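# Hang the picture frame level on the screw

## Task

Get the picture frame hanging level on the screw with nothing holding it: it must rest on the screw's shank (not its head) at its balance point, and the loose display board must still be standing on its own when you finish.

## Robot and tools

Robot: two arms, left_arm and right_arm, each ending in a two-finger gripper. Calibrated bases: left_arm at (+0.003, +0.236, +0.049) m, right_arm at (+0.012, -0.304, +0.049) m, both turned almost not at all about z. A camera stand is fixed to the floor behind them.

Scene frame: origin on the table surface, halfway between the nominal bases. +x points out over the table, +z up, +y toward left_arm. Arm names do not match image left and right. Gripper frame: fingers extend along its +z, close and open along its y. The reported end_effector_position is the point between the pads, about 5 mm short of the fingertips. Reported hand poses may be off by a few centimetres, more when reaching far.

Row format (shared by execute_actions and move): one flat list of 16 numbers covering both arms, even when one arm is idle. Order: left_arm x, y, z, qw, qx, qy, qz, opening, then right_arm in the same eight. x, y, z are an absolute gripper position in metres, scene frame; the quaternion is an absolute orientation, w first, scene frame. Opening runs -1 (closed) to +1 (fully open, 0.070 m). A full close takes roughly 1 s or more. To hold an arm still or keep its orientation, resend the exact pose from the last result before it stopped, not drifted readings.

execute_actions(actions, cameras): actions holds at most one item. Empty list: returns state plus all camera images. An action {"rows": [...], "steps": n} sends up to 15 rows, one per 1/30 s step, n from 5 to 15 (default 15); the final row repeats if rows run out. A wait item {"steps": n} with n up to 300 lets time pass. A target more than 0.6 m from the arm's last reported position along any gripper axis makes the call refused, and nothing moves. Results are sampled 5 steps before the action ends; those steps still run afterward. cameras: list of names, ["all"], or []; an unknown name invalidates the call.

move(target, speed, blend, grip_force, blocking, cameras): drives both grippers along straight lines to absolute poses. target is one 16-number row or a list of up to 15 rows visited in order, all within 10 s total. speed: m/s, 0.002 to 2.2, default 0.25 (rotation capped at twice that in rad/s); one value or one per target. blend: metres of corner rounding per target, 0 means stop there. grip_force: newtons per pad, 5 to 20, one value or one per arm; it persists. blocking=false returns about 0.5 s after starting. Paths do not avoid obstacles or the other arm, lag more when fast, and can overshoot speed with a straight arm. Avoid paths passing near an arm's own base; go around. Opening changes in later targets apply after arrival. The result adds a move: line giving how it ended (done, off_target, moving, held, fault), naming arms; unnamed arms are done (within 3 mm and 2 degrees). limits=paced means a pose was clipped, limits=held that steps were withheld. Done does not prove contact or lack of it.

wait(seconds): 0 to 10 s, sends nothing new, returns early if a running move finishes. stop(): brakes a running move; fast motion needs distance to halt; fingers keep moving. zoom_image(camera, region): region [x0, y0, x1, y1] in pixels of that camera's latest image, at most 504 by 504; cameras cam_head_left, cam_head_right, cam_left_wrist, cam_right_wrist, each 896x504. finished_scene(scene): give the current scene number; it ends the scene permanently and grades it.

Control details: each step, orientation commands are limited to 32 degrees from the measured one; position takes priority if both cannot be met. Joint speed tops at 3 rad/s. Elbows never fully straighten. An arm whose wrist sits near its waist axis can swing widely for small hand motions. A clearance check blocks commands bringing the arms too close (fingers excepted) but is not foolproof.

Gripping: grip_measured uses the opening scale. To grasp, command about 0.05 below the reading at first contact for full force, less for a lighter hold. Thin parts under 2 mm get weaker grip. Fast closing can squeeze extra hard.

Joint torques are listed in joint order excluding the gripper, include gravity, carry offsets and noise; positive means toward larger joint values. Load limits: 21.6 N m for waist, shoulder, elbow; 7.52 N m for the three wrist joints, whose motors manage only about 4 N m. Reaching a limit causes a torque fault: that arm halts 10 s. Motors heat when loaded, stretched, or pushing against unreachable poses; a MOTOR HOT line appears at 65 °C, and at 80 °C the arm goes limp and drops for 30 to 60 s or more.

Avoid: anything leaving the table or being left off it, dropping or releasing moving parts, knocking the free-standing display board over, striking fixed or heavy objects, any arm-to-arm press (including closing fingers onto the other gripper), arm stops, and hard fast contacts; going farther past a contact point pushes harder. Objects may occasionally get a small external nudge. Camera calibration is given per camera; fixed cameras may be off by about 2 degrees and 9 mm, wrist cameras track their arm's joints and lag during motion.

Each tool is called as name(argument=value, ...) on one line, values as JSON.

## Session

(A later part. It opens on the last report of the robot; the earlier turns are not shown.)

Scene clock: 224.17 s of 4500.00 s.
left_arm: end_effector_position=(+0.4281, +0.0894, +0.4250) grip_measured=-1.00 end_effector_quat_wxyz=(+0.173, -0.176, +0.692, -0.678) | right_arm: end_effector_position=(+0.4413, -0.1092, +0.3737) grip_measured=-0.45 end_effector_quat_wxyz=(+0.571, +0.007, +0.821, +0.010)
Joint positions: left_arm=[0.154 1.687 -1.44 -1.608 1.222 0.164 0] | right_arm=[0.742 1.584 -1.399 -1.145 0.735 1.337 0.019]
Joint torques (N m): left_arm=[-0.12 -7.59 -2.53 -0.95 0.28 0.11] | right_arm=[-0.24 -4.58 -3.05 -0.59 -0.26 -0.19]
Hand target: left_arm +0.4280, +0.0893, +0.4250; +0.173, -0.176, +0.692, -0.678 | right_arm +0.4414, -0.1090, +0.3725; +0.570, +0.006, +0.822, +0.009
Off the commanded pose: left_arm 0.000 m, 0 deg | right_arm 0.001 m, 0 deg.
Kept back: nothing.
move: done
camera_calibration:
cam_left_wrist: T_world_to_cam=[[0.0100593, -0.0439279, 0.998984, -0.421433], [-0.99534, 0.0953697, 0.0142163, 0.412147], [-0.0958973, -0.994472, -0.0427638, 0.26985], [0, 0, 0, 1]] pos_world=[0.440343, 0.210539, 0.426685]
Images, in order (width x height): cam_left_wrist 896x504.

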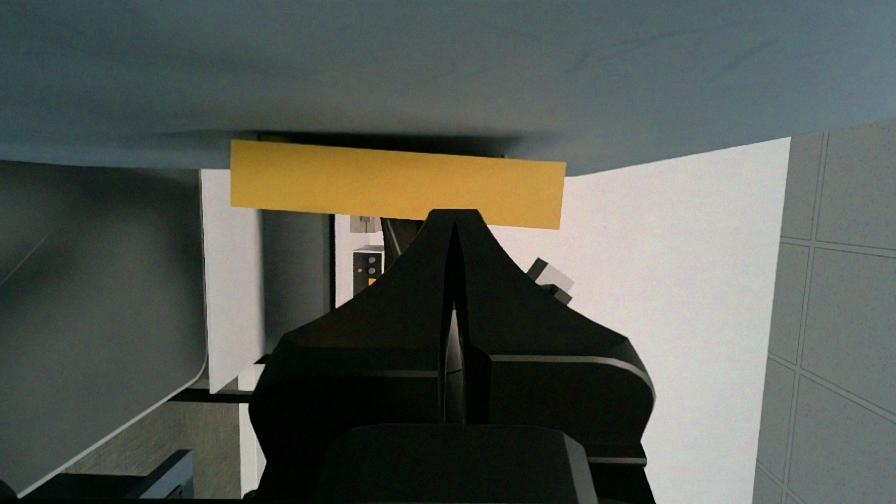

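move(target=[[0.428,0.0893,0.425,0.173,-0.176,0.692,-0.678,-1,0.4414,-0.1090,0.3765,0.570,0.0060,0.8216,0.0086,-1],[0.428,0.0893,0.425,0.173,-0.176,0.692,-0.678,-1,0.4424,-0.1090,0.3765,0.570,0.0060,0.8216,0.0086,-1]], speed=0.03, cameras=["cam_left_wrist","cam_right_wrist"])

zoom_image(camera="cam_left_wrist", region=[490, 130, 610, 210])

zoom_image(camera="cam_left_wrist", region=[210, 110, 330, 190])

Scene clock: 225.67 s of 4500.00 s.
left_arm: end_effector_position=(+0.4281, +0.0894, +0.4250) grip_measured=-1.00 end_effector_quat_wxyz=(+0.173, -0.176, +0.692, -0.678) | right_arm: end_effector_position=(+0.4421, -0.1080, +0.3759) grip_measured=-0.45 end_effector_quat_wxyz=(+0.570, +0.005, +0.822, +0.009)
Joint positions: left_arm=[0.154 1.687 -1.44 -1.608 1.222 0.164 0] | right_arm=[0.741 1.589 -1.416 -1.128 0.74 1.313 0.019]
Joint torques (N m): left_arm=[-0.12 -7.69 -2.51 -1 0.29 0.12] | right_arm=[-1.9 -7.18 -5.98 -1.11 -0.35 0.36]
Hand target: left_arm +0.4280, +0.0893, +0.4250; +0.173, -0.176, +0.692, -0.678 | right_arm +0.4424, -0.1090, +0.3765; +0.570, +0.006, +0.822, +0.009
Off the commanded pose: left_arm 0.000 m, 0 deg | right_arm 0.001 m, 0 deg.
Kept back: nothing.
move: done
camera_calibration:
cam_left_wrist: T_world_to_cam=[[0.0100593, -0.0439279, 0.998984, -0.421433], [-0.99534, 0.0953697, 0.0142163, 0.412147], [-0.0958973, -0.994472, -0.0427638, 0.26985], [0, 0, 0, 1]] pos_world=[0.440343, 0.210539, 0.426685]
cam_right_wrist: T_world_to_cam=[[-0.0204367, -0.998404, -0.0526556, -0.0783339], [-0.849217, 0.04513, -0.526111, 0.571801], [0.527648, 0.0339641, -0.848784, 0.207877], [0, 0, 0, 1]] pos_world=[0.374297, -0.111075, 0.473149]
Images, in order (width x height): cam_left_wrist 896x504, cam_right_wrist 896x504.

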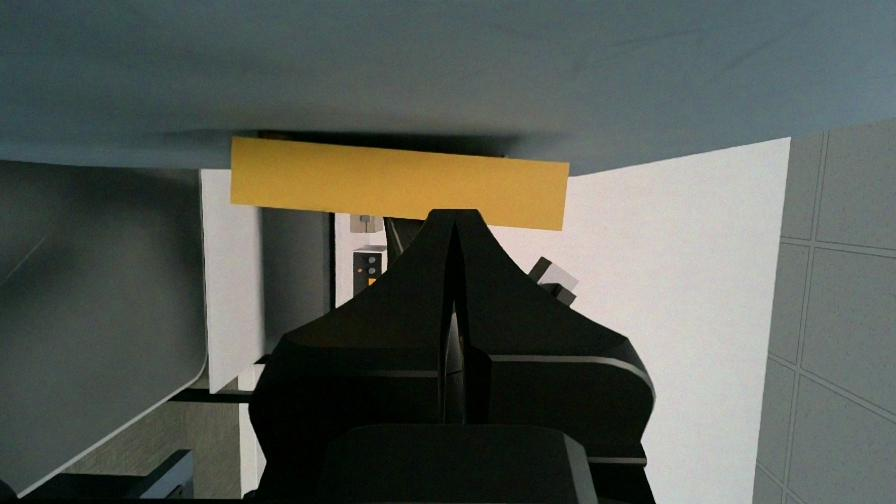

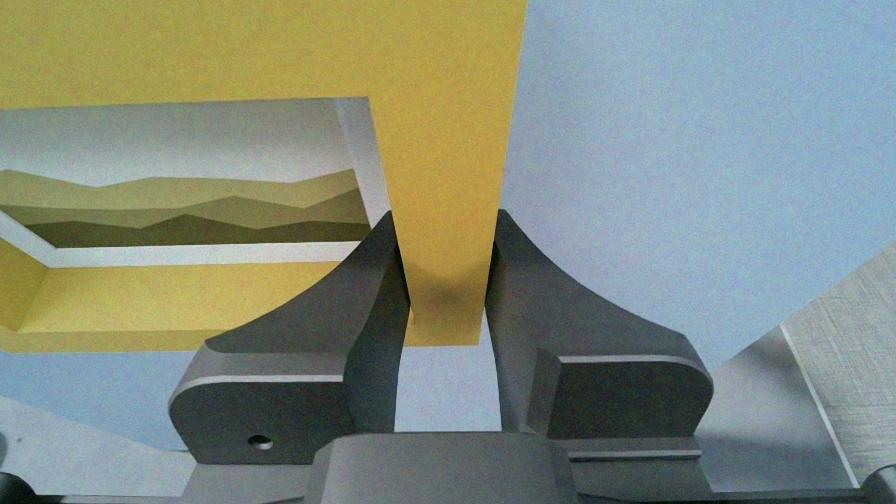

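Scaled by 4.200 from the camera's 896x504 image, which has a finer 1280x720 frame.

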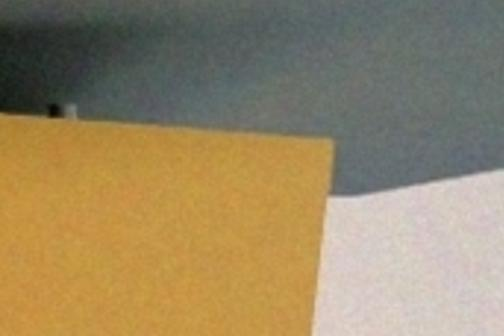

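Scaled by 4.200 from the camera's 896x504 image, which has a finer 1280x720 frame.

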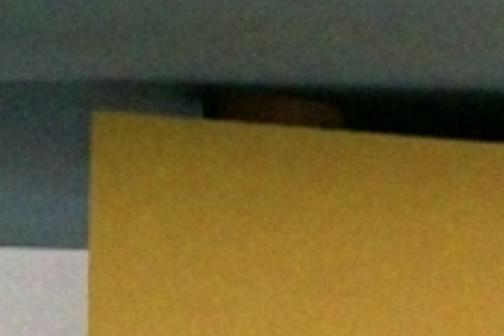

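move(target=[[0.428,0.0893,0.425,0.173,-0.176,0.692,-0.678,-1,0.4395,-0.1090,0.3810,0.570,0.0060,0.8216,0.0086,-1],[0.428,0.0893,0.425,0.173,-0.176,0.692,-0.678,-1,0.4360,-0.1090,0.3810,0.5613,-0.0028,0.8276,0.01455,-1],[0.428,0.0893,0.425,0.173,-0.176,0.692,-0.678,-1,0.4405,-0.1090,0.3790,0.5613,-0.0028,0.8276,0.01455,-1]], speed=0.04, cameras=["cam_left_wrist","cam_right_wrist","cam_head_right"])

zoom_image(camera="cam_left_wrist", region=[490, 130, 610, 210])

zoom_image(camera="cam_left_wrist", region=[210, 110, 330, 190])

zoom_image(camera="cam_head_right", region=[390, 10, 540, 95])

Scene clock: 229.97 s of 4500.00 s.
left_arm: end_effector_position=(+0.4281, +0.0894, +0.4250) grip_measured=-1.00 end_effector_quat_wxyz=(+0.173, -0.176, +0.692, -0.678) | right_arm: end_effector_position=(+0.4404, -0.1091, +0.3789) grip_measured=-0.45 end_effector_quat_wxyz=(+0.561, -0.003, +0.828, +0.015)
Joint positions: left_arm=[0.154 1.687 -1.44 -1.608 1.222 0.164 0] | right_arm=[0.728 1.577 -1.431 -1.058 0.729 1.234 0.019]
Joint torques (N m): left_arm=[-0.14 -7.66 -2.5 -0.97 0.3 0.11] | right_arm=[0.6 -6.55 -5.58 -1.1 -0.37 0.46]
Hand target: left_arm +0.4280, +0.0893, +0.4250; +0.173, -0.176, +0.692, -0.678 | right_arm +0.4405, -0.1090, +0.3790; +0.561, -0.003, +0.828, +0.015
Off the commanded pose: left_arm 0.000 m, 0 deg | right_arm 0.000 m, 0 deg.
Kept back: nothing.
move: done
camera_calibration:
cam_left_wrist: T_world_to_cam=[[0.0100593, -0.0439279, 0.998984, -0.421433], [-0.99534, 0.0953697, 0.0142163, 0.412147], [-0.0958973, -0.994472, -0.0427638, 0.26985], [0, 0, 0, 1]] pos_world=[0.440343, 0.210539, 0.426685]
cam_right_wrist: T_world_to_cam=[[-0.00228151, -0.998569, -0.0534254, -0.0870285], [-0.860607, 0.0291685, -0.508434, 0.568551], [0.509265, 0.0448182, -0.859442, 0.224573], [0, 0, 0, 1]] pos_world=[0.374733, -0.113553, 0.477429]
Images, in order (width x height): cam_head_right 896x504, cam_left_wrist 896x504, cam_right_wrist 896x504.

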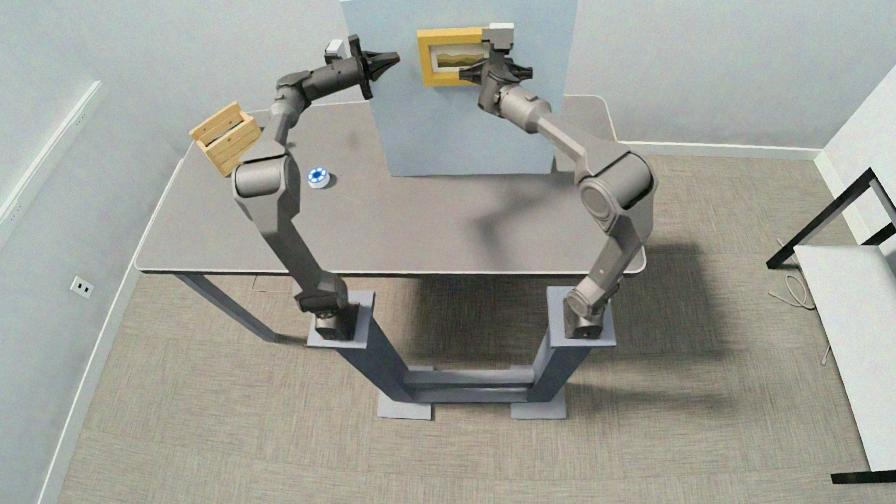

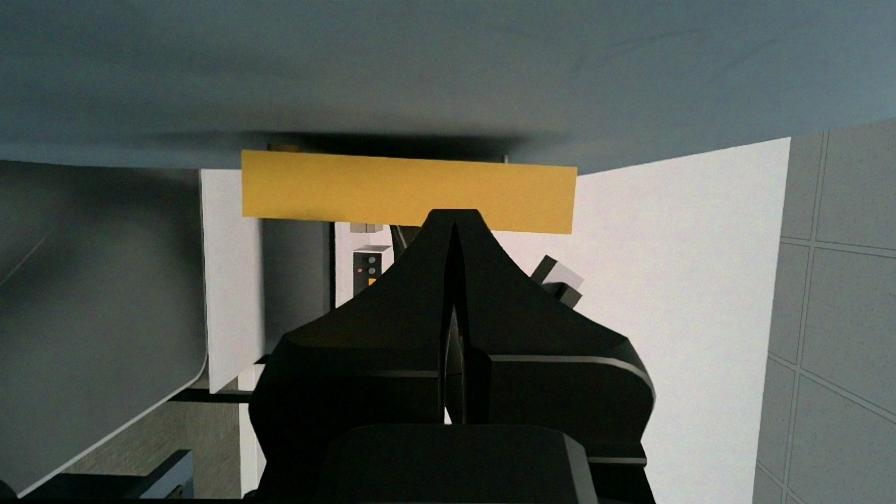

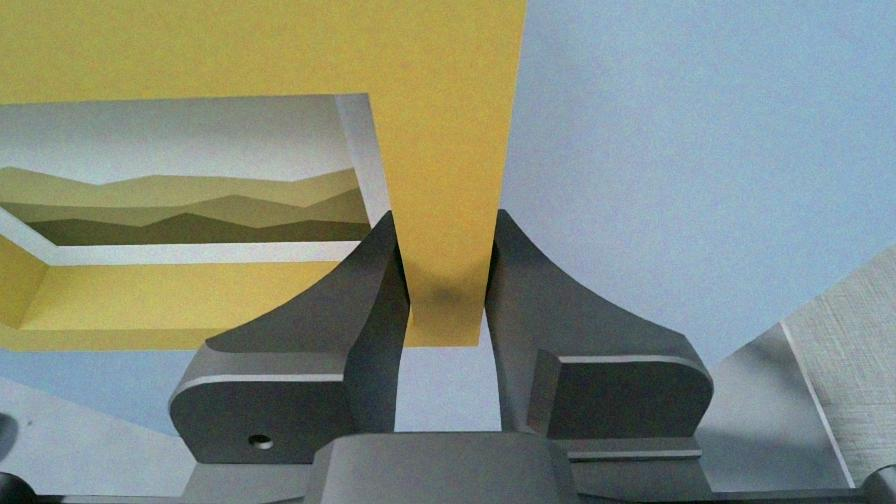

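Scaled by 4.200 from the camera's 896x504 image, which has a finer 1280x720 frame.

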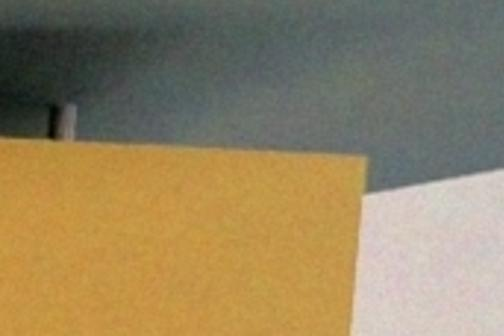

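Scaled by 4.200 from the camera's 896x504 image, which has a finer 1280x720 frame.

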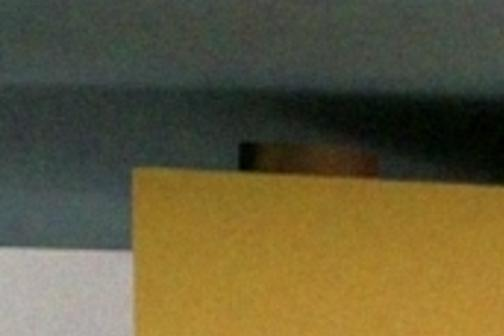

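Scaled by 3.360 from the camera's 896x504 image, which has a finer 1280x720 frame.

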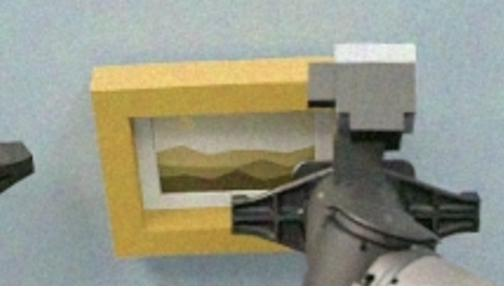

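move(target=[[0.428,0.0893,0.425,0.173,-0.176,0.692,-0.678,-1,0.4416,-0.1090,0.3780,0.5613,-0.0028,0.8276,0.01455,-1],[0.428,0.0893,0.425,0.173,-0.176,0.692,-0.678,-1,0.4418,-0.1090,0.3725,0.5613,-0.0028,0.8276,0.01455,-1]], speed=0.03, cameras=["cam_left_wrist","cam_right_wrist"])

zoom_image(camera="cam_left_wrist", region=[490, 130, 610, 210])

zoom_image(camera="cam_left_wrist", region=[210, 110, 330, 190])

Scene clock: 231.37 s of 4500.00 s.
left_arm: end_effector_position=(+0.4281, +0.0894, +0.4250) grip_measured=-1.00 end_effector_quat_wxyz=(+0.173, -0.176, +0.692, -0.678) | right_arm: end_effector_position=(+0.4420, -0.1090, +0.3739) grip_measured=-0.45 end_effector_quat_wxyz=(+0.563, -0.002, +0.827, +0.016)
Joint positions: left_arm=[0.154 1.687 -1.44 -1.608 1.222 0.164 0] | right_arm=[0.725 1.58 -1.412 -1.084 0.714 1.268 0.019]
Joint torques (N m): left_arm=[-0.19 -7.77 -2.51 -0.97 0.29 0.1] | right_arm=[-0.1 -5.57 -3.14 -0.53 -0.15 -0.34]
Hand target: left_arm +0.4280, +0.0893, +0.4250; +0.173, -0.176, +0.692, -0.678 | right_arm +0.4418, -0.1090, +0.3725; +0.561, -0.003, +0.828, +0.015
Off the commanded pose: left_arm 0.000 m, 0 deg | right_arm 0.001 m, 0 deg.
Kept back: nothing.
move: done
camera_calibration:
cam_left_wrist: T_world_to_cam=[[0.0100593, -0.0439279, 0.998984, -0.421433], [-0.99534, 0.0953697, 0.0142163, 0.412147], [-0.0958973, -0.994472, -0.0427638, 0.26985], [0, 0, 0, 1]] pos_world=[0.440343, 0.210539, 0.426685]
cam_right_wrist: T_world_to_cam=[[-0.00231926, -0.998449, -0.0556242, -0.0863303], [-0.858643, 0.0304998, -0.511666, 0.567894], [0.512569, 0.0465746, -0.857382, 0.217478], [0, 0, 0, 1]] pos_world=[0.375945, -0.113646, 0.472232]
Images, in order (width x height): cam_left_wrist 896x504, cam_right_wrist 896x504.

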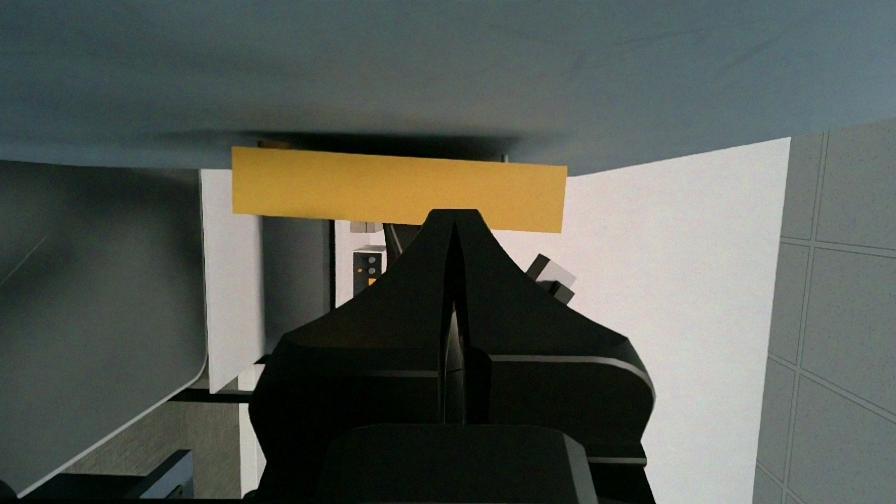

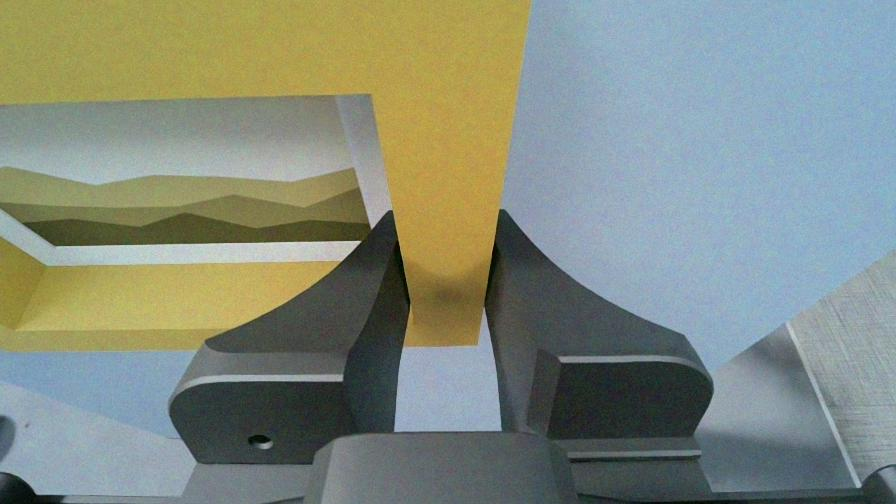

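Scaled by 4.200 from the camera's 896x504 image, which has a finer 1280x720 frame.

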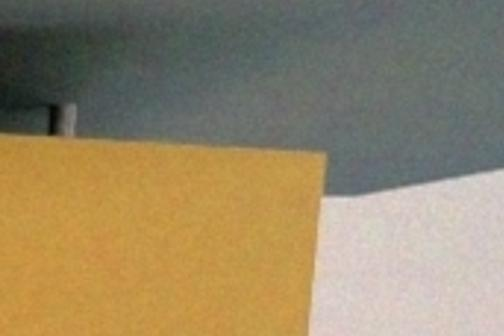

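Scaled by 4.200 from the camera's 896x504 image, which has a finer 1280x720 frame.

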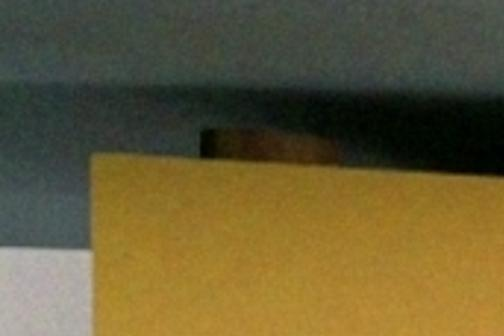

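move(target=[[0.428,0.0893,0.425,0.173,-0.176,0.692,-0.678,-1,0.4418,-0.1090,0.3765,0.5613,-0.0028,0.8276,0.01455,-1],[0.428,0.0893,0.425,0.173,-0.176,0.692,-0.678,-1,0.4432,-0.1090,0.3765,0.5613,-0.0028,0.8276,0.01455,-1]], speed=0.03, cameras=["cam_left_wrist"])

zoom_image(camera="cam_left_wrist", region=[490, 130, 610, 210])

zoom_image(camera="cam_left_wrist", region=[210, 110, 330, 190])

Scene clock: 232.60 s of 4500.00 s.
left_arm: end_effector_position=(+0.4281, +0.0894, +0.4250) grip_measured=-1.00 end_effector_quat_wxyz=(+0.173, -0.176, +0.692, -0.678) | right_arm: end_effector_position=(+0.4430, -0.1081, +0.3760) grip_measured=-0.45 end_effector_quat_wxyz=(+0.561, -0.004, +0.828, +0.015)
Joint positions: left_arm=[0.154 1.687 -1.44 -1.608 1.222 0.164 0] | right_arm=[0.724 1.586 -1.43 -1.064 0.719 1.242 0.019]
Joint torques (N m): left_arm=[-0.09 -7.61 -2.39 -0.99 0.29 0.09] | right_arm=[-1.45 -7.14 -5.85 -1.03 -0.46 0.31]
Hand target: left_arm +0.4280, +0.0893, +0.4250; +0.173, -0.176, +0.692, -0.678 | right_arm +0.4432, -0.1090, +0.3765; +0.561, -0.003, +0.828, +0.015
Off the commanded pose: left_arm 0.000 m, 0 deg | right_arm 0.001 m, 0 deg.
Kept back: nothing.
move: done
camera_calibration:
cam_left_wrist: T_world_to_cam=[[0.0100593, -0.0439279, 0.998984, -0.421433], [-0.99534, 0.0953697, 0.0142163, 0.412147], [-0.0958973, -0.994472, -0.0427638, 0.26985], [0, 0, 0, 1]] pos_world=[0.440343, 0.210539, 0.426685]
Images, in order (width x height): cam_left_wrist 896x504.

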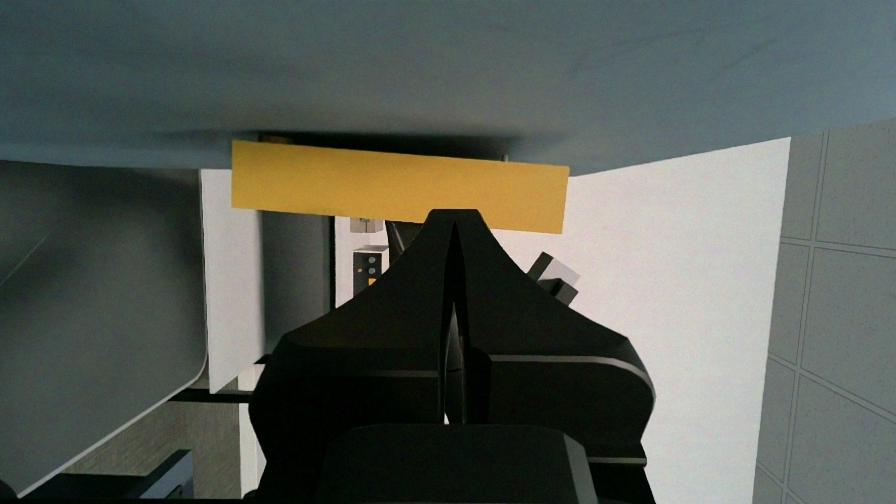

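Scaled by 4.200 from the camera's 896x504 image, which has a finer 1280x720 frame.

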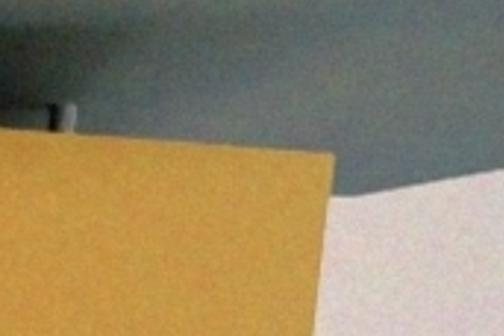

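Scaled by 4.200 from the camera's 896x504 image, which has a finer 1280x720 frame.

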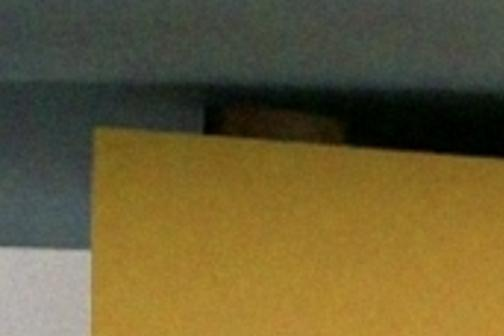

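move(target=[[0.428,0.0893,0.425,0.173,-0.176,0.692,-0.678,-1,0.4380,-0.1090,0.3800,0.5613,-0.0028,0.8276,0.01455,-1],[0.428,0.0893,0.425,0.173,-0.176,0.692,-0.678,-1,0.4280,-0.1090,0.3830,0.5299,-0.0017,0.8480,0.0072,-1],[0.428,0.0893,0.425,0.173,-0.176,0.692,-0.678,-1,0.4320,-0.1090,0.3830,0.5299,-0.0017,0.8480,0.0072,-1]], speed=0.05, cameras=["cam_left_wrist","cam_right_wrist"])

zoom_image(camera="cam_left_wrist", region=[490, 130, 610, 210])

zoom_image(camera="cam_left_wrist", region=[210, 110, 330, 190])

Scene clock: 235.70 s of 4500.00 s.
left_arm: end_effector_position=(+0.4281, +0.0894, +0.4250) grip_measured=-1.00 end_effector_quat_wxyz=(+0.173, -0.176, +0.692, -0.678) | right_arm: end_effector_position=(+0.4322, -0.1088, +0.3828) grip_measured=-0.45 end_effector_quat_wxyz=(+0.530, -0.002, +0.848, +0.007)
Joint positions: left_arm=[0.154 1.687 -1.44 -1.608 1.222 0.164 0] | right_arm=[0.74 1.585 -1.517 -0.909 0.825 1.082 0.019]
Joint torques (N m): left_arm=[-0.04 -7.7 -2.47 -1 0.3 0.09] | right_arm=[-0.12 -7.51 -5.07 -0.95 -0.66 0.22]
Hand target: left_arm +0.4280, +0.0893, +0.4250; +0.173, -0.176, +0.692, -0.678 | right_arm +0.4320, -0.1090, +0.3830; +0.530, -0.002, +0.848, +0.007
Off the commanded pose: left_arm 0.000 m, 0 deg | right_arm 0.000 m, 0 deg.
Kept back: nothing.
move: done
camera_calibration:
cam_left_wrist: T_world_to_cam=[[0.0100593, -0.0439279, 0.998984, -0.421433], [-0.99534, 0.0953697, 0.0142163, 0.412147], [-0.0958973, -0.994472, -0.0427638, 0.26985], [0, 0, 0, 1]] pos_world=[0.440343, 0.210539, 0.426685]
cam_right_wrist: T_world_to_cam=[[-0.0152346, -0.999073, -0.0402533, -0.0860338], [-0.895837, 0.0315198, -0.443264, 0.554005], [0.444122, 0.0293075, -0.895487, 0.272434], [0, 0, 0, 1]] pos_world=[0.373993, -0.111401, 0.486069]
Images, in order (width x height): cam_left_wrist 896x504, cam_right_wrist 896x504.

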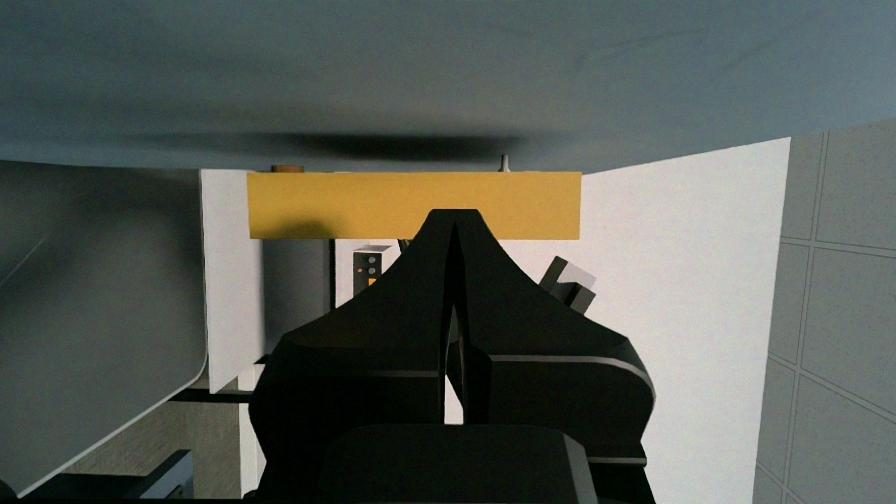

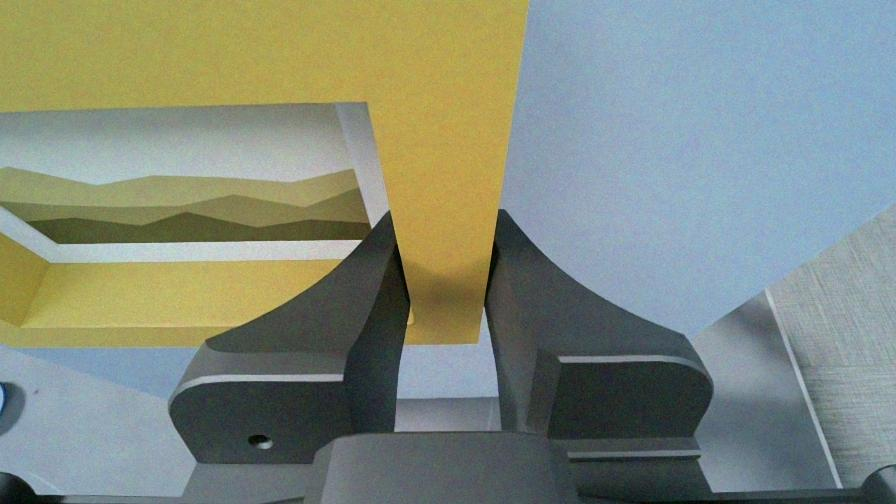

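Scaled by 4.200 from the camera's 896x504 image, which has a finer 1280x720 frame.

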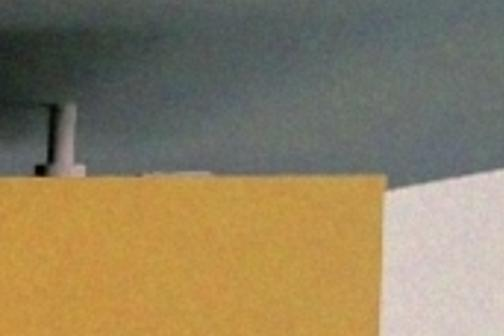

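Scaled by 4.200 from the camera's 896x504 image, which has a finer 1280x720 frame.

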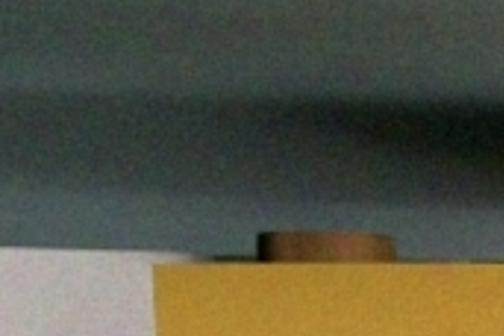

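move(target=[[0.428,0.0893,0.425,0.173,-0.176,0.692,-0.678,-1,0.4366,-0.1090,0.3805,0.5299,-0.0017,0.8480,0.0072,-1]], speed=0.03, cameras=["cam_left_wrist"])

zoom_image(camera="cam_left_wrist", region=[490, 130, 610, 210])

zoom_image(camera="cam_left_wrist", region=[210, 110, 330, 190])

Scene clock: 237.20 s of 4500.00 s.
left_arm: end_effector_position=(+0.4281, +0.0894, +0.4250) grip_measured=-1.00 end_effector_quat_wxyz=(+0.173, -0.176, +0.692, -0.678) | right_arm: end_effector_position=(+0.4363, -0.1090, +0.3804) grip_measured=-0.45 end_effector_quat_wxyz=(+0.530, -0.002, +0.848, +0.007)
Joint positions: left_arm=[0.154 1.687 -1.44 -1.608 1.222 0.164 0] | right_arm=[0.73 1.595 -1.519 -0.909 0.812 1.082 0.019]
Joint torques (N m): left_arm=[-0.09 -7.69 -2.56 -0.98 0.3 0.1] | right_arm=[-0.16 -6.6 -5.53 -0.95 -0.63 0.42]
Hand target: left_arm +0.4280, +0.0893, +0.4250; +0.173, -0.176, +0.692, -0.678 | right_arm +0.4366, -0.1090, +0.3805; +0.530, -0.002, +0.848, +0.007
Off the commanded pose: left_arm 0.000 m, 0 deg | right_arm 0.000 m, 0 deg.
Kept back: nothing.
move: done
camera_calibration:
cam_left_wrist: T_world_to_cam=[[0.0100593, -0.0439279, 0.998984, -0.421433], [-0.99534, 0.0953697, 0.0142163, 0.412147], [-0.0958973, -0.994472, -0.0427638, 0.26985], [0, 0, 0, 1]] pos_world=[0.440343, 0.210539, 0.426685]
Images, in order (width x height): cam_left_wrist 896x504.

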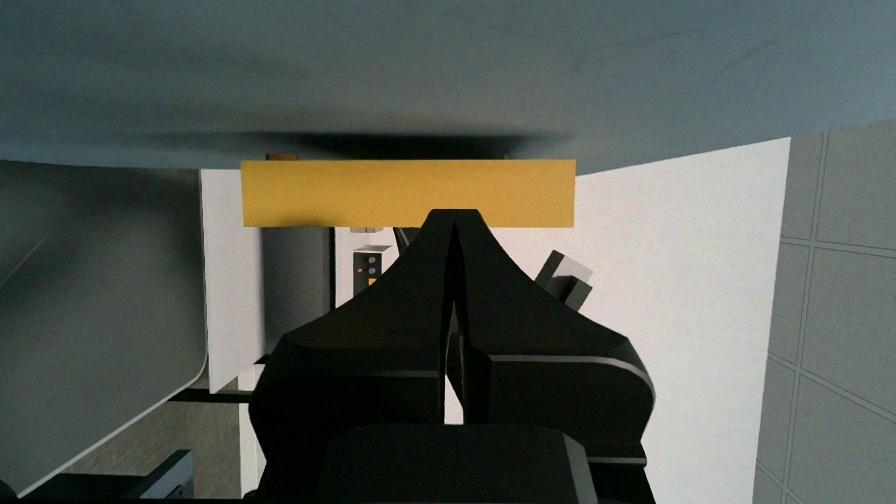

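Scaled by 4.200 from the camera's 896x504 image, which has a finer 1280x720 frame.

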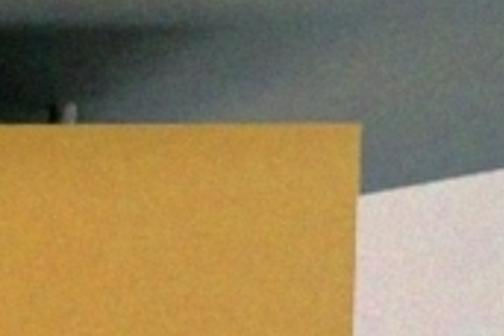

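Scaled by 4.200 from the camera's 896x504 image, which has a finer 1280x720 frame.

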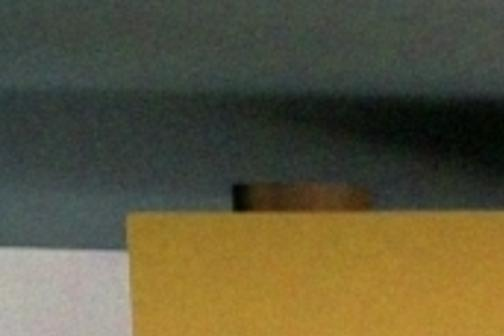

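move(target=[[0.428,0.0893,0.425,0.173,-0.176,0.692,-0.678,-1,0.4368,-0.1090,0.3740,0.5299,-0.0017,0.8480,0.0072,-1]], speed=0.025, cameras=["cam_left_wrist"])

zoom_image(camera="cam_left_wrist", region=[490, 130, 610, 210])

zoom_image(camera="cam_left_wrist", region=[210, 110, 330, 190])

Scene clock: 238.27 s of 4500.00 s.
left_arm: end_effector_position=(+0.4281, +0.0894, +0.4250) grip_measured=-1.00 end_effector_quat_wxyz=(+0.173, -0.176, +0.692, -0.678) | right_arm: end_effector_position=(+0.4368, -0.1084, +0.3760) grip_measured=-0.45 end_effector_quat_wxyz=(+0.532, -0.002, +0.847, +0.009)
Joint positions: left_arm=[0.154 1.687 -1.44 -1.608 1.222 0.164 0] | right_arm=[0.73 1.593 -1.495 -0.931 0.794 1.112 0.019]
Joint torques (N m): left_arm=[0.06 -7.66 -2.4 -0.99 0.27 0.08] | right_arm=[-0.44 -5.28 -2.27 -0.24 0.28 -0.39]
Hand target: left_arm +0.4280, +0.0893, +0.4250; +0.173, -0.176, +0.692, -0.678 | right_arm +0.4368, -0.1090, +0.3740; +0.530, -0.002, +0.848, +0.007
Off the commanded pose: left_arm 0.000 m, 0 deg | right_arm 0.002 m, 0 deg.
Kept back: nothing.
move: done
camera_calibration:
cam_left_wrist: T_world_to_cam=[[0.0100593, -0.0439279, 0.998984, -0.421433], [-0.99534, 0.0953697, 0.0142163, 0.412147], [-0.0958973, -0.994472, -0.0427638, 0.26985], [0, 0, 0, 1]] pos_world=[0.440343, 0.210539, 0.426685]
Images, in order (width x height): cam_left_wrist 896x504.

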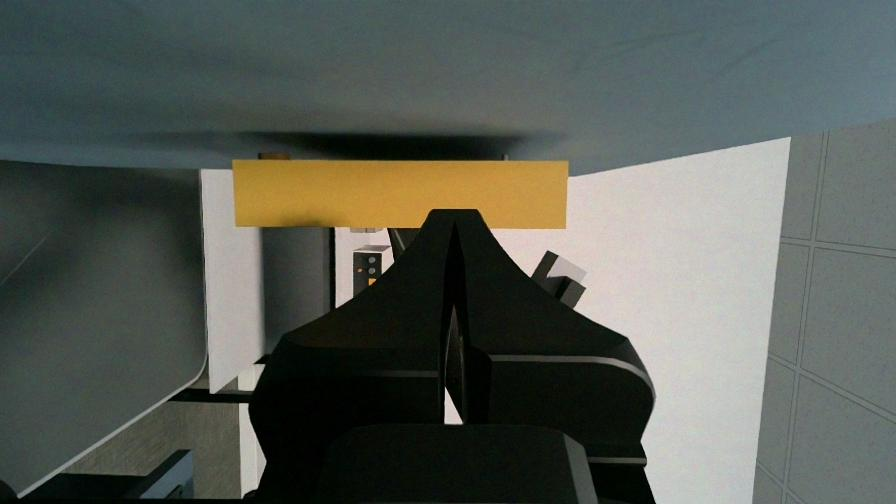

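Scaled by 4.200 from the camera's 896x504 image, which has a finer 1280x720 frame.

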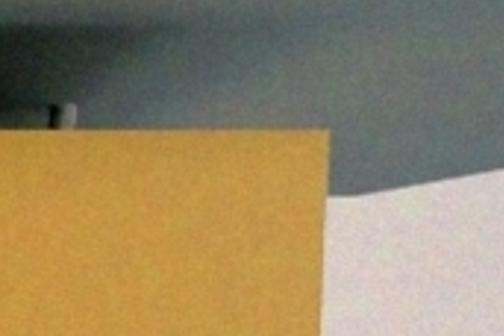

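Scaled by 4.200 from the camera's 896x504 image, which has a finer 1280x720 frame.

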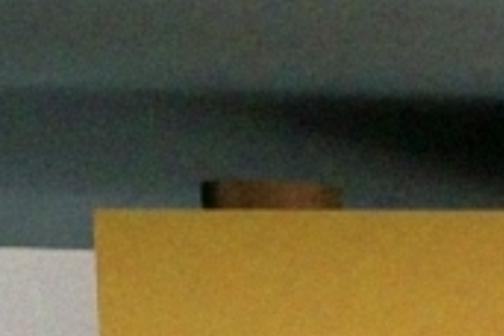

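move(target=[[0.428,0.0893,0.425,0.173,-0.176,0.692,-0.678,-1,0.4368,-0.1090,0.3790,0.5299,-0.0017,0.8480,0.0072,-1],[0.428,0.0893,0.425,0.173,-0.176,0.692,-0.678,-1,0.4380,-0.1090,0.3790,0.5299,-0.0017,0.8480,0.0072,-1]], speed=0.025, cameras=["cam_left_wrist"])

zoom_image(camera="cam_left_wrist", region=[490, 130, 610, 210])

zoom_image(camera="cam_left_wrist", region=[210, 110, 330, 190])

Scene clock: 239.97 s of 4500.00 s.
left_arm: end_effector_position=(+0.4281, +0.0894, +0.4250) grip_measured=-1.00 end_effector_quat_wxyz=(+0.173, -0.176, +0.692, -0.678) | right_arm: end_effector_position=(+0.4376, -0.1092, +0.3796) grip_measured=-0.45 end_effector_quat_wxyz=(+0.530, -0.001, +0.848, +0.007)
Joint positions: left_arm=[0.154 1.687 -1.44 -1.608 1.222 0.164 0] | right_arm=[0.727 1.598 -1.518 -0.911 0.808 1.086 0.019]
Joint torques (N m): left_arm=[0.02 -7.71 -2.57 -1 0.28 0.11] | right_arm=[-1.05 -6.04 -5.55 -0.98 -0.72 0.15]
Hand target: left_arm +0.4280, +0.0893, +0.4250; +0.173, -0.176, +0.692, -0.678 | right_arm +0.4380, -0.1090, +0.3790; +0.530, -0.002, +0.848, +0.007
Off the commanded pose: left_arm 0.000 m, 0 deg | right_arm 0.001 m, 0 deg.
Kept back: nothing.
move: done
camera_calibration:
cam_left_wrist: T_world_to_cam=[[0.0100593, -0.0439279, 0.998984, -0.421433], [-0.99534, 0.0953697, 0.0142163, 0.412147], [-0.0958973, -0.994472, -0.0427638, 0.26985], [0, 0, 0, 1]] pos_world=[0.440343, 0.210539, 0.426685]
Images, in order (width x height): cam_left_wrist 896x504.

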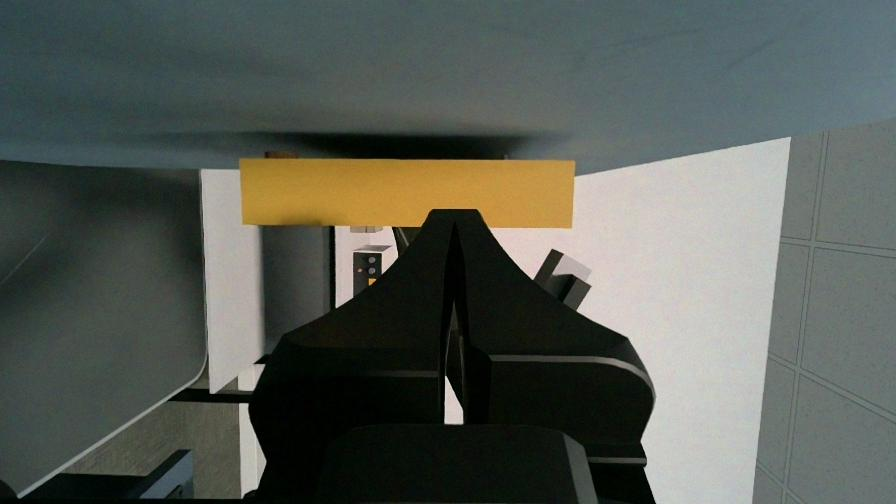

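Scaled by 4.200 from the camera's 896x504 image, which has a finer 1280x720 frame.

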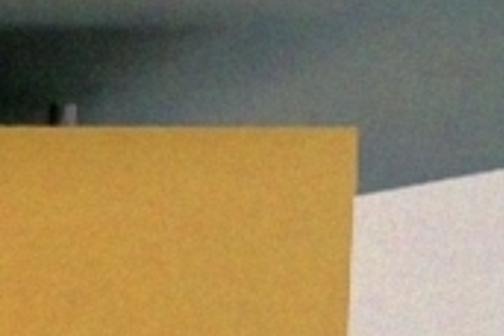

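Scaled by 4.200 from the camera's 896x504 image, which has a finer 1280x720 frame.

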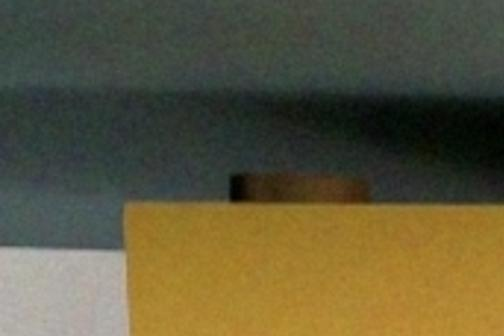

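move(target=[[0.428,0.0893,0.425,0.173,-0.176,0.692,-0.678,-1,0.4396,-0.1090,0.3790,0.5240,-0.0017,0.8517,0.0072,-1]], speed=0.025, cameras=["cam_left_wrist"])

zoom_image(camera="cam_left_wrist", region=[490, 130, 610, 210])

zoom_image(camera="cam_left_wrist", region=[210, 110, 330, 190])

Scene clock: 241.43 s of 4500.00 s.
left_arm: end_effector_position=(+0.4281, +0.0894, +0.4250) grip_measured=-1.00 end_effector_quat_wxyz=(+0.173, -0.176, +0.692, -0.678) | right_arm: end_effector_position=(+0.4395, -0.1087, +0.3790) grip_measured=-0.45 end_effector_quat_wxyz=(+0.524, -0.002, +0.852, +0.007)
Joint positions: left_arm=[0.154 1.687 -1.44 -1.608 1.222 0.164 0] | right_arm=[0.721 1.608 -1.54 -0.88 0.816 1.054 0.019]
Joint torques (N m): left_arm=[-0.1 -7.61 -2.64 -0.99 0.3 0.1] | right_arm=[-1.46 -6.02 -5.2 -1.11 -0.36 0.38]
Hand target: left_arm +0.4280, +0.0893, +0.4250; +0.173, -0.176, +0.692, -0.678 | right_arm +0.4396, -0.1090, +0.3790; +0.524, -0.002, +0.852, +0.007
Off the commanded pose: left_arm 0.000 m, 0 deg | right_arm 0.000 m, 0 deg.
Kept back: nothing.
move: done
camera_calibration:
cam_left_wrist: T_world_to_cam=[[0.0100593, -0.0439279, 0.998984, -0.421433], [-0.99534, 0.0953697, 0.0142163, 0.412147], [-0.0958973, -0.994472, -0.0427638, 0.26985], [0, 0, 0, 1]] pos_world=[0.440343, 0.210539, 0.426685]
Images, in order (width x height): cam_left_wrist 896x504.

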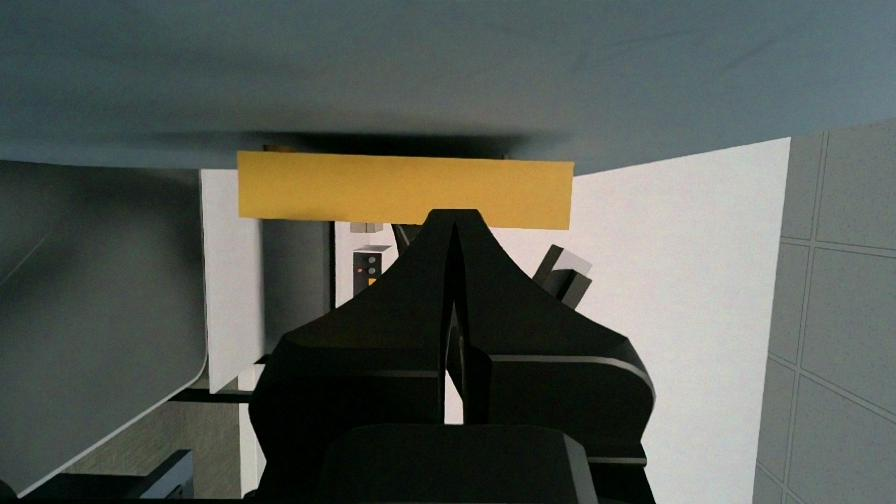

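Scaled by 4.200 from the camera's 896x504 image, which has a finer 1280x720 frame.

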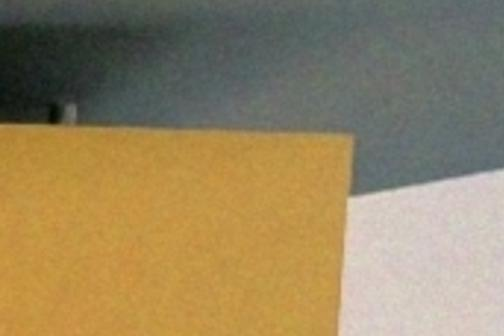

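Scaled by 4.200 from the camera's 896x504 image, which has a finer 1280x720 frame.

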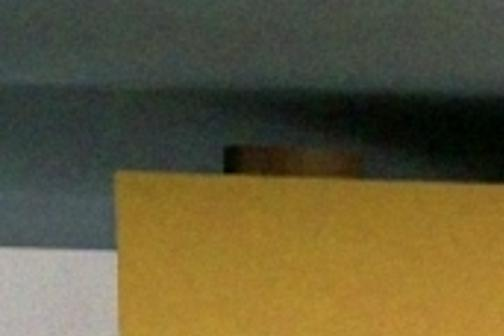

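move(target=[[0.428,0.0893,0.425,0.173,-0.176,0.692,-0.678,-1,0.4360,-0.1090,0.3820,0.5240,-0.0017,0.8517,0.0072,-1],[0.428,0.0893,0.425,0.173,-0.176,0.692,-0.678,-1,0.4290,-0.1090,0.3820,0.5015,-0.0017,0.8652,0.0072,-1],[0.428,0.0893,0.425,0.173,-0.176,0.692,-0.678,-1,0.4320,-0.1090,0.3810,0.5015,-0.0017,0.8652,0.0072,-1]], speed=0.05, cameras=["cam_left_wrist"])

zoom_image(camera="cam_left_wrist", region=[490, 130, 610, 210])

zoom_image(camera="cam_left_wrist", region=[210, 110, 330, 190])

Scene clock: 243.47 s of 4500.00 s.
left_arm: end_effector_position=(+0.4281, +0.0894, +0.4250) grip_measured=-1.00 end_effector_quat_wxyz=(+0.173, -0.176, +0.692, -0.678) | right_arm: end_effector_position=(+0.4319, -0.1089, +0.3813) grip_measured=-0.45 end_effector_quat_wxyz=(+0.502, -0.002, +0.865, +0.007)
Joint positions: left_arm=[0.154 1.687 -1.44 -1.608 1.222 0.164 0] | right_arm=[0.725 1.608 -1.589 -0.793 0.88 0.971 0.019]
Joint torques (N m): left_arm=[-0.1 -7.77 -2.46 -1 0.29 0.11] | right_arm=[-0.29 -6.82 -5.2 -0.85 -0.74 0.1]
Hand target: left_arm +0.4280, +0.0893, +0.4250; +0.173, -0.176, +0.692, -0.678 | right_arm +0.4320, -0.1090, +0.3810; +0.501, -0.002, +0.865, +0.007
Off the commanded pose: left_arm 0.000 m, 0 deg | right_arm 0.000 m, 0 deg.
Kept back: nothing.
move: done
camera_calibration:
cam_left_wrist: T_world_to_cam=[[0.0100593, -0.0439279, 0.998984, -0.421433], [-0.99534, 0.0953697, 0.0142163, 0.412147], [-0.0958973, -0.994472, -0.0427638, 0.26985], [0, 0, 0, 1]] pos_world=[0.440343, 0.210539, 0.426685]
Images, in order (width x height): cam_left_wrist 896x504.

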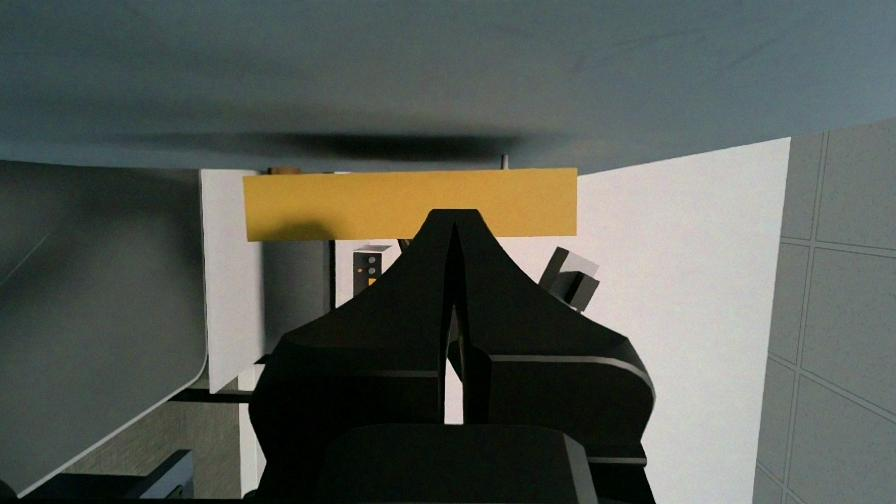

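Scaled by 4.200 from the camera's 896x504 image, which has a finer 1280x720 frame.

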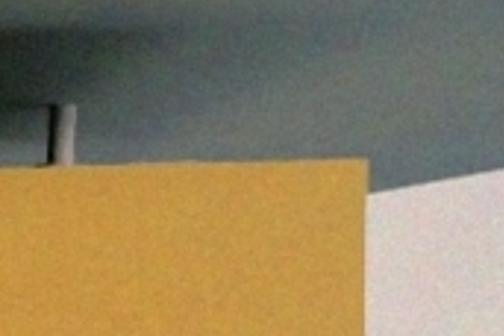

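Scaled by 4.200 from the camera's 896x504 image, which has a finer 1280x720 frame.

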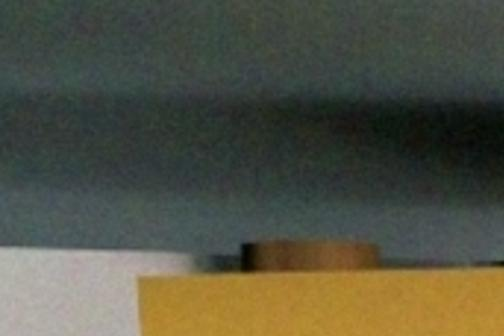

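move(target=[[0.428,0.0893,0.425,0.173,-0.176,0.692,-0.678,-1,0.4355,-0.1090,0.3800,0.5015,-0.0017,0.8652,0.0072,-1]], speed=0.025, cameras=["cam_left_wrist"])

zoom_image(camera="cam_left_wrist", region=[490, 130, 610, 210])

zoom_image(camera="cam_left_wrist", region=[210, 110, 330, 190])

Scene clock: 244.43 s of 4500.00 s.
left_arm: end_effector_position=(+0.4281, +0.0894, +0.4250) grip_measured=-1.00 end_effector_quat_wxyz=(+0.173, -0.176, +0.692, -0.678) | right_arm: end_effector_position=(+0.4354, -0.1090, +0.3803) grip_measured=-0.45 end_effector_quat_wxyz=(+0.502, -0.002, +0.865, +0.007)
Joint positions: left_arm=[0.154 1.687 -1.44 -1.608 1.222 0.164 0] | right_arm=[0.717 1.617 -1.596 -0.789 0.873 0.966 0.019]
Joint torques (N m): left_arm=[0.15 -7.48 -2.47 -0.99 0.29 0.07] | right_arm=[-0.42 -6.57 -5.48 -0.89 -0.76 0.1]
Hand target: left_arm +0.4280, +0.0893, +0.4250; +0.173, -0.176, +0.692, -0.678 | right_arm +0.4355, -0.1090, +0.3800; +0.501, -0.002, +0.865, +0.007
Off the commanded pose: left_arm 0.000 m, 0 deg | right_arm 0.000 m, 0 deg.
Kept back: nothing.
move: done
camera_calibration:
cam_left_wrist: T_world_to_cam=[[0.0100593, -0.0439279, 0.998984, -0.421433], [-0.99534, 0.0953697, 0.0142163, 0.412147], [-0.0958973, -0.994472, -0.0427638, 0.26985], [0, 0, 0, 1]] pos_world=[0.440343, 0.210539, 0.426685]
Images, in order (width x height): cam_left_wrist 896x504.

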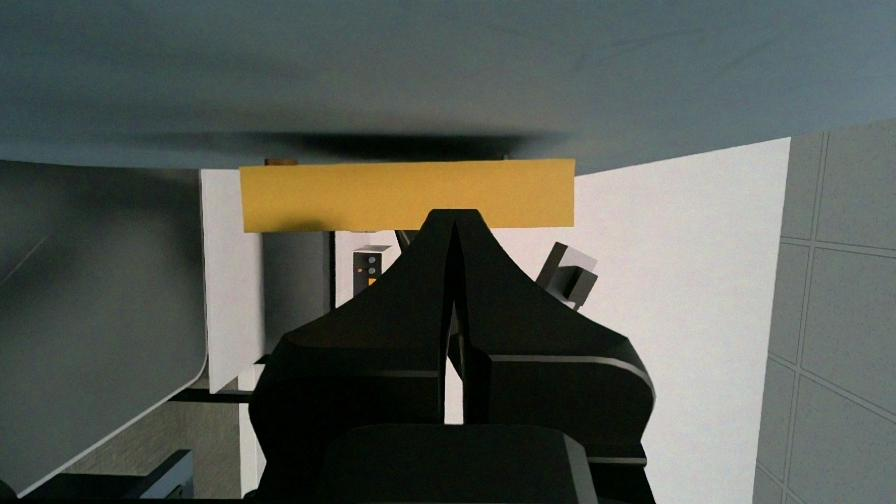

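Scaled by 4.200 from the camera's 896x504 image, which has a finer 1280x720 frame.

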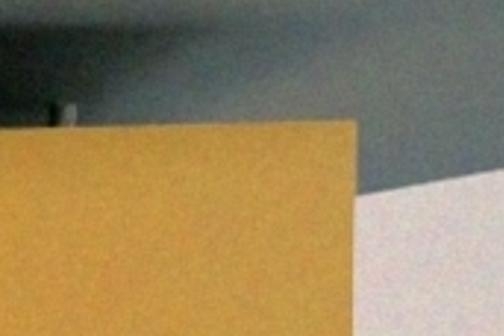

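Scaled by 4.200 from the camera's 896x504 image, which has a finer 1280x720 frame.

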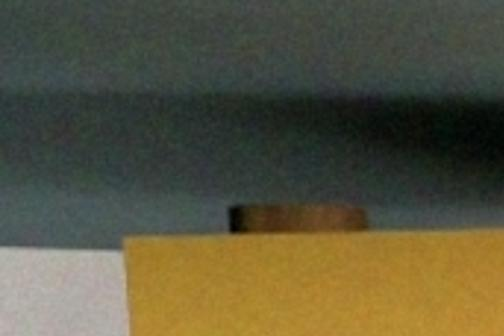

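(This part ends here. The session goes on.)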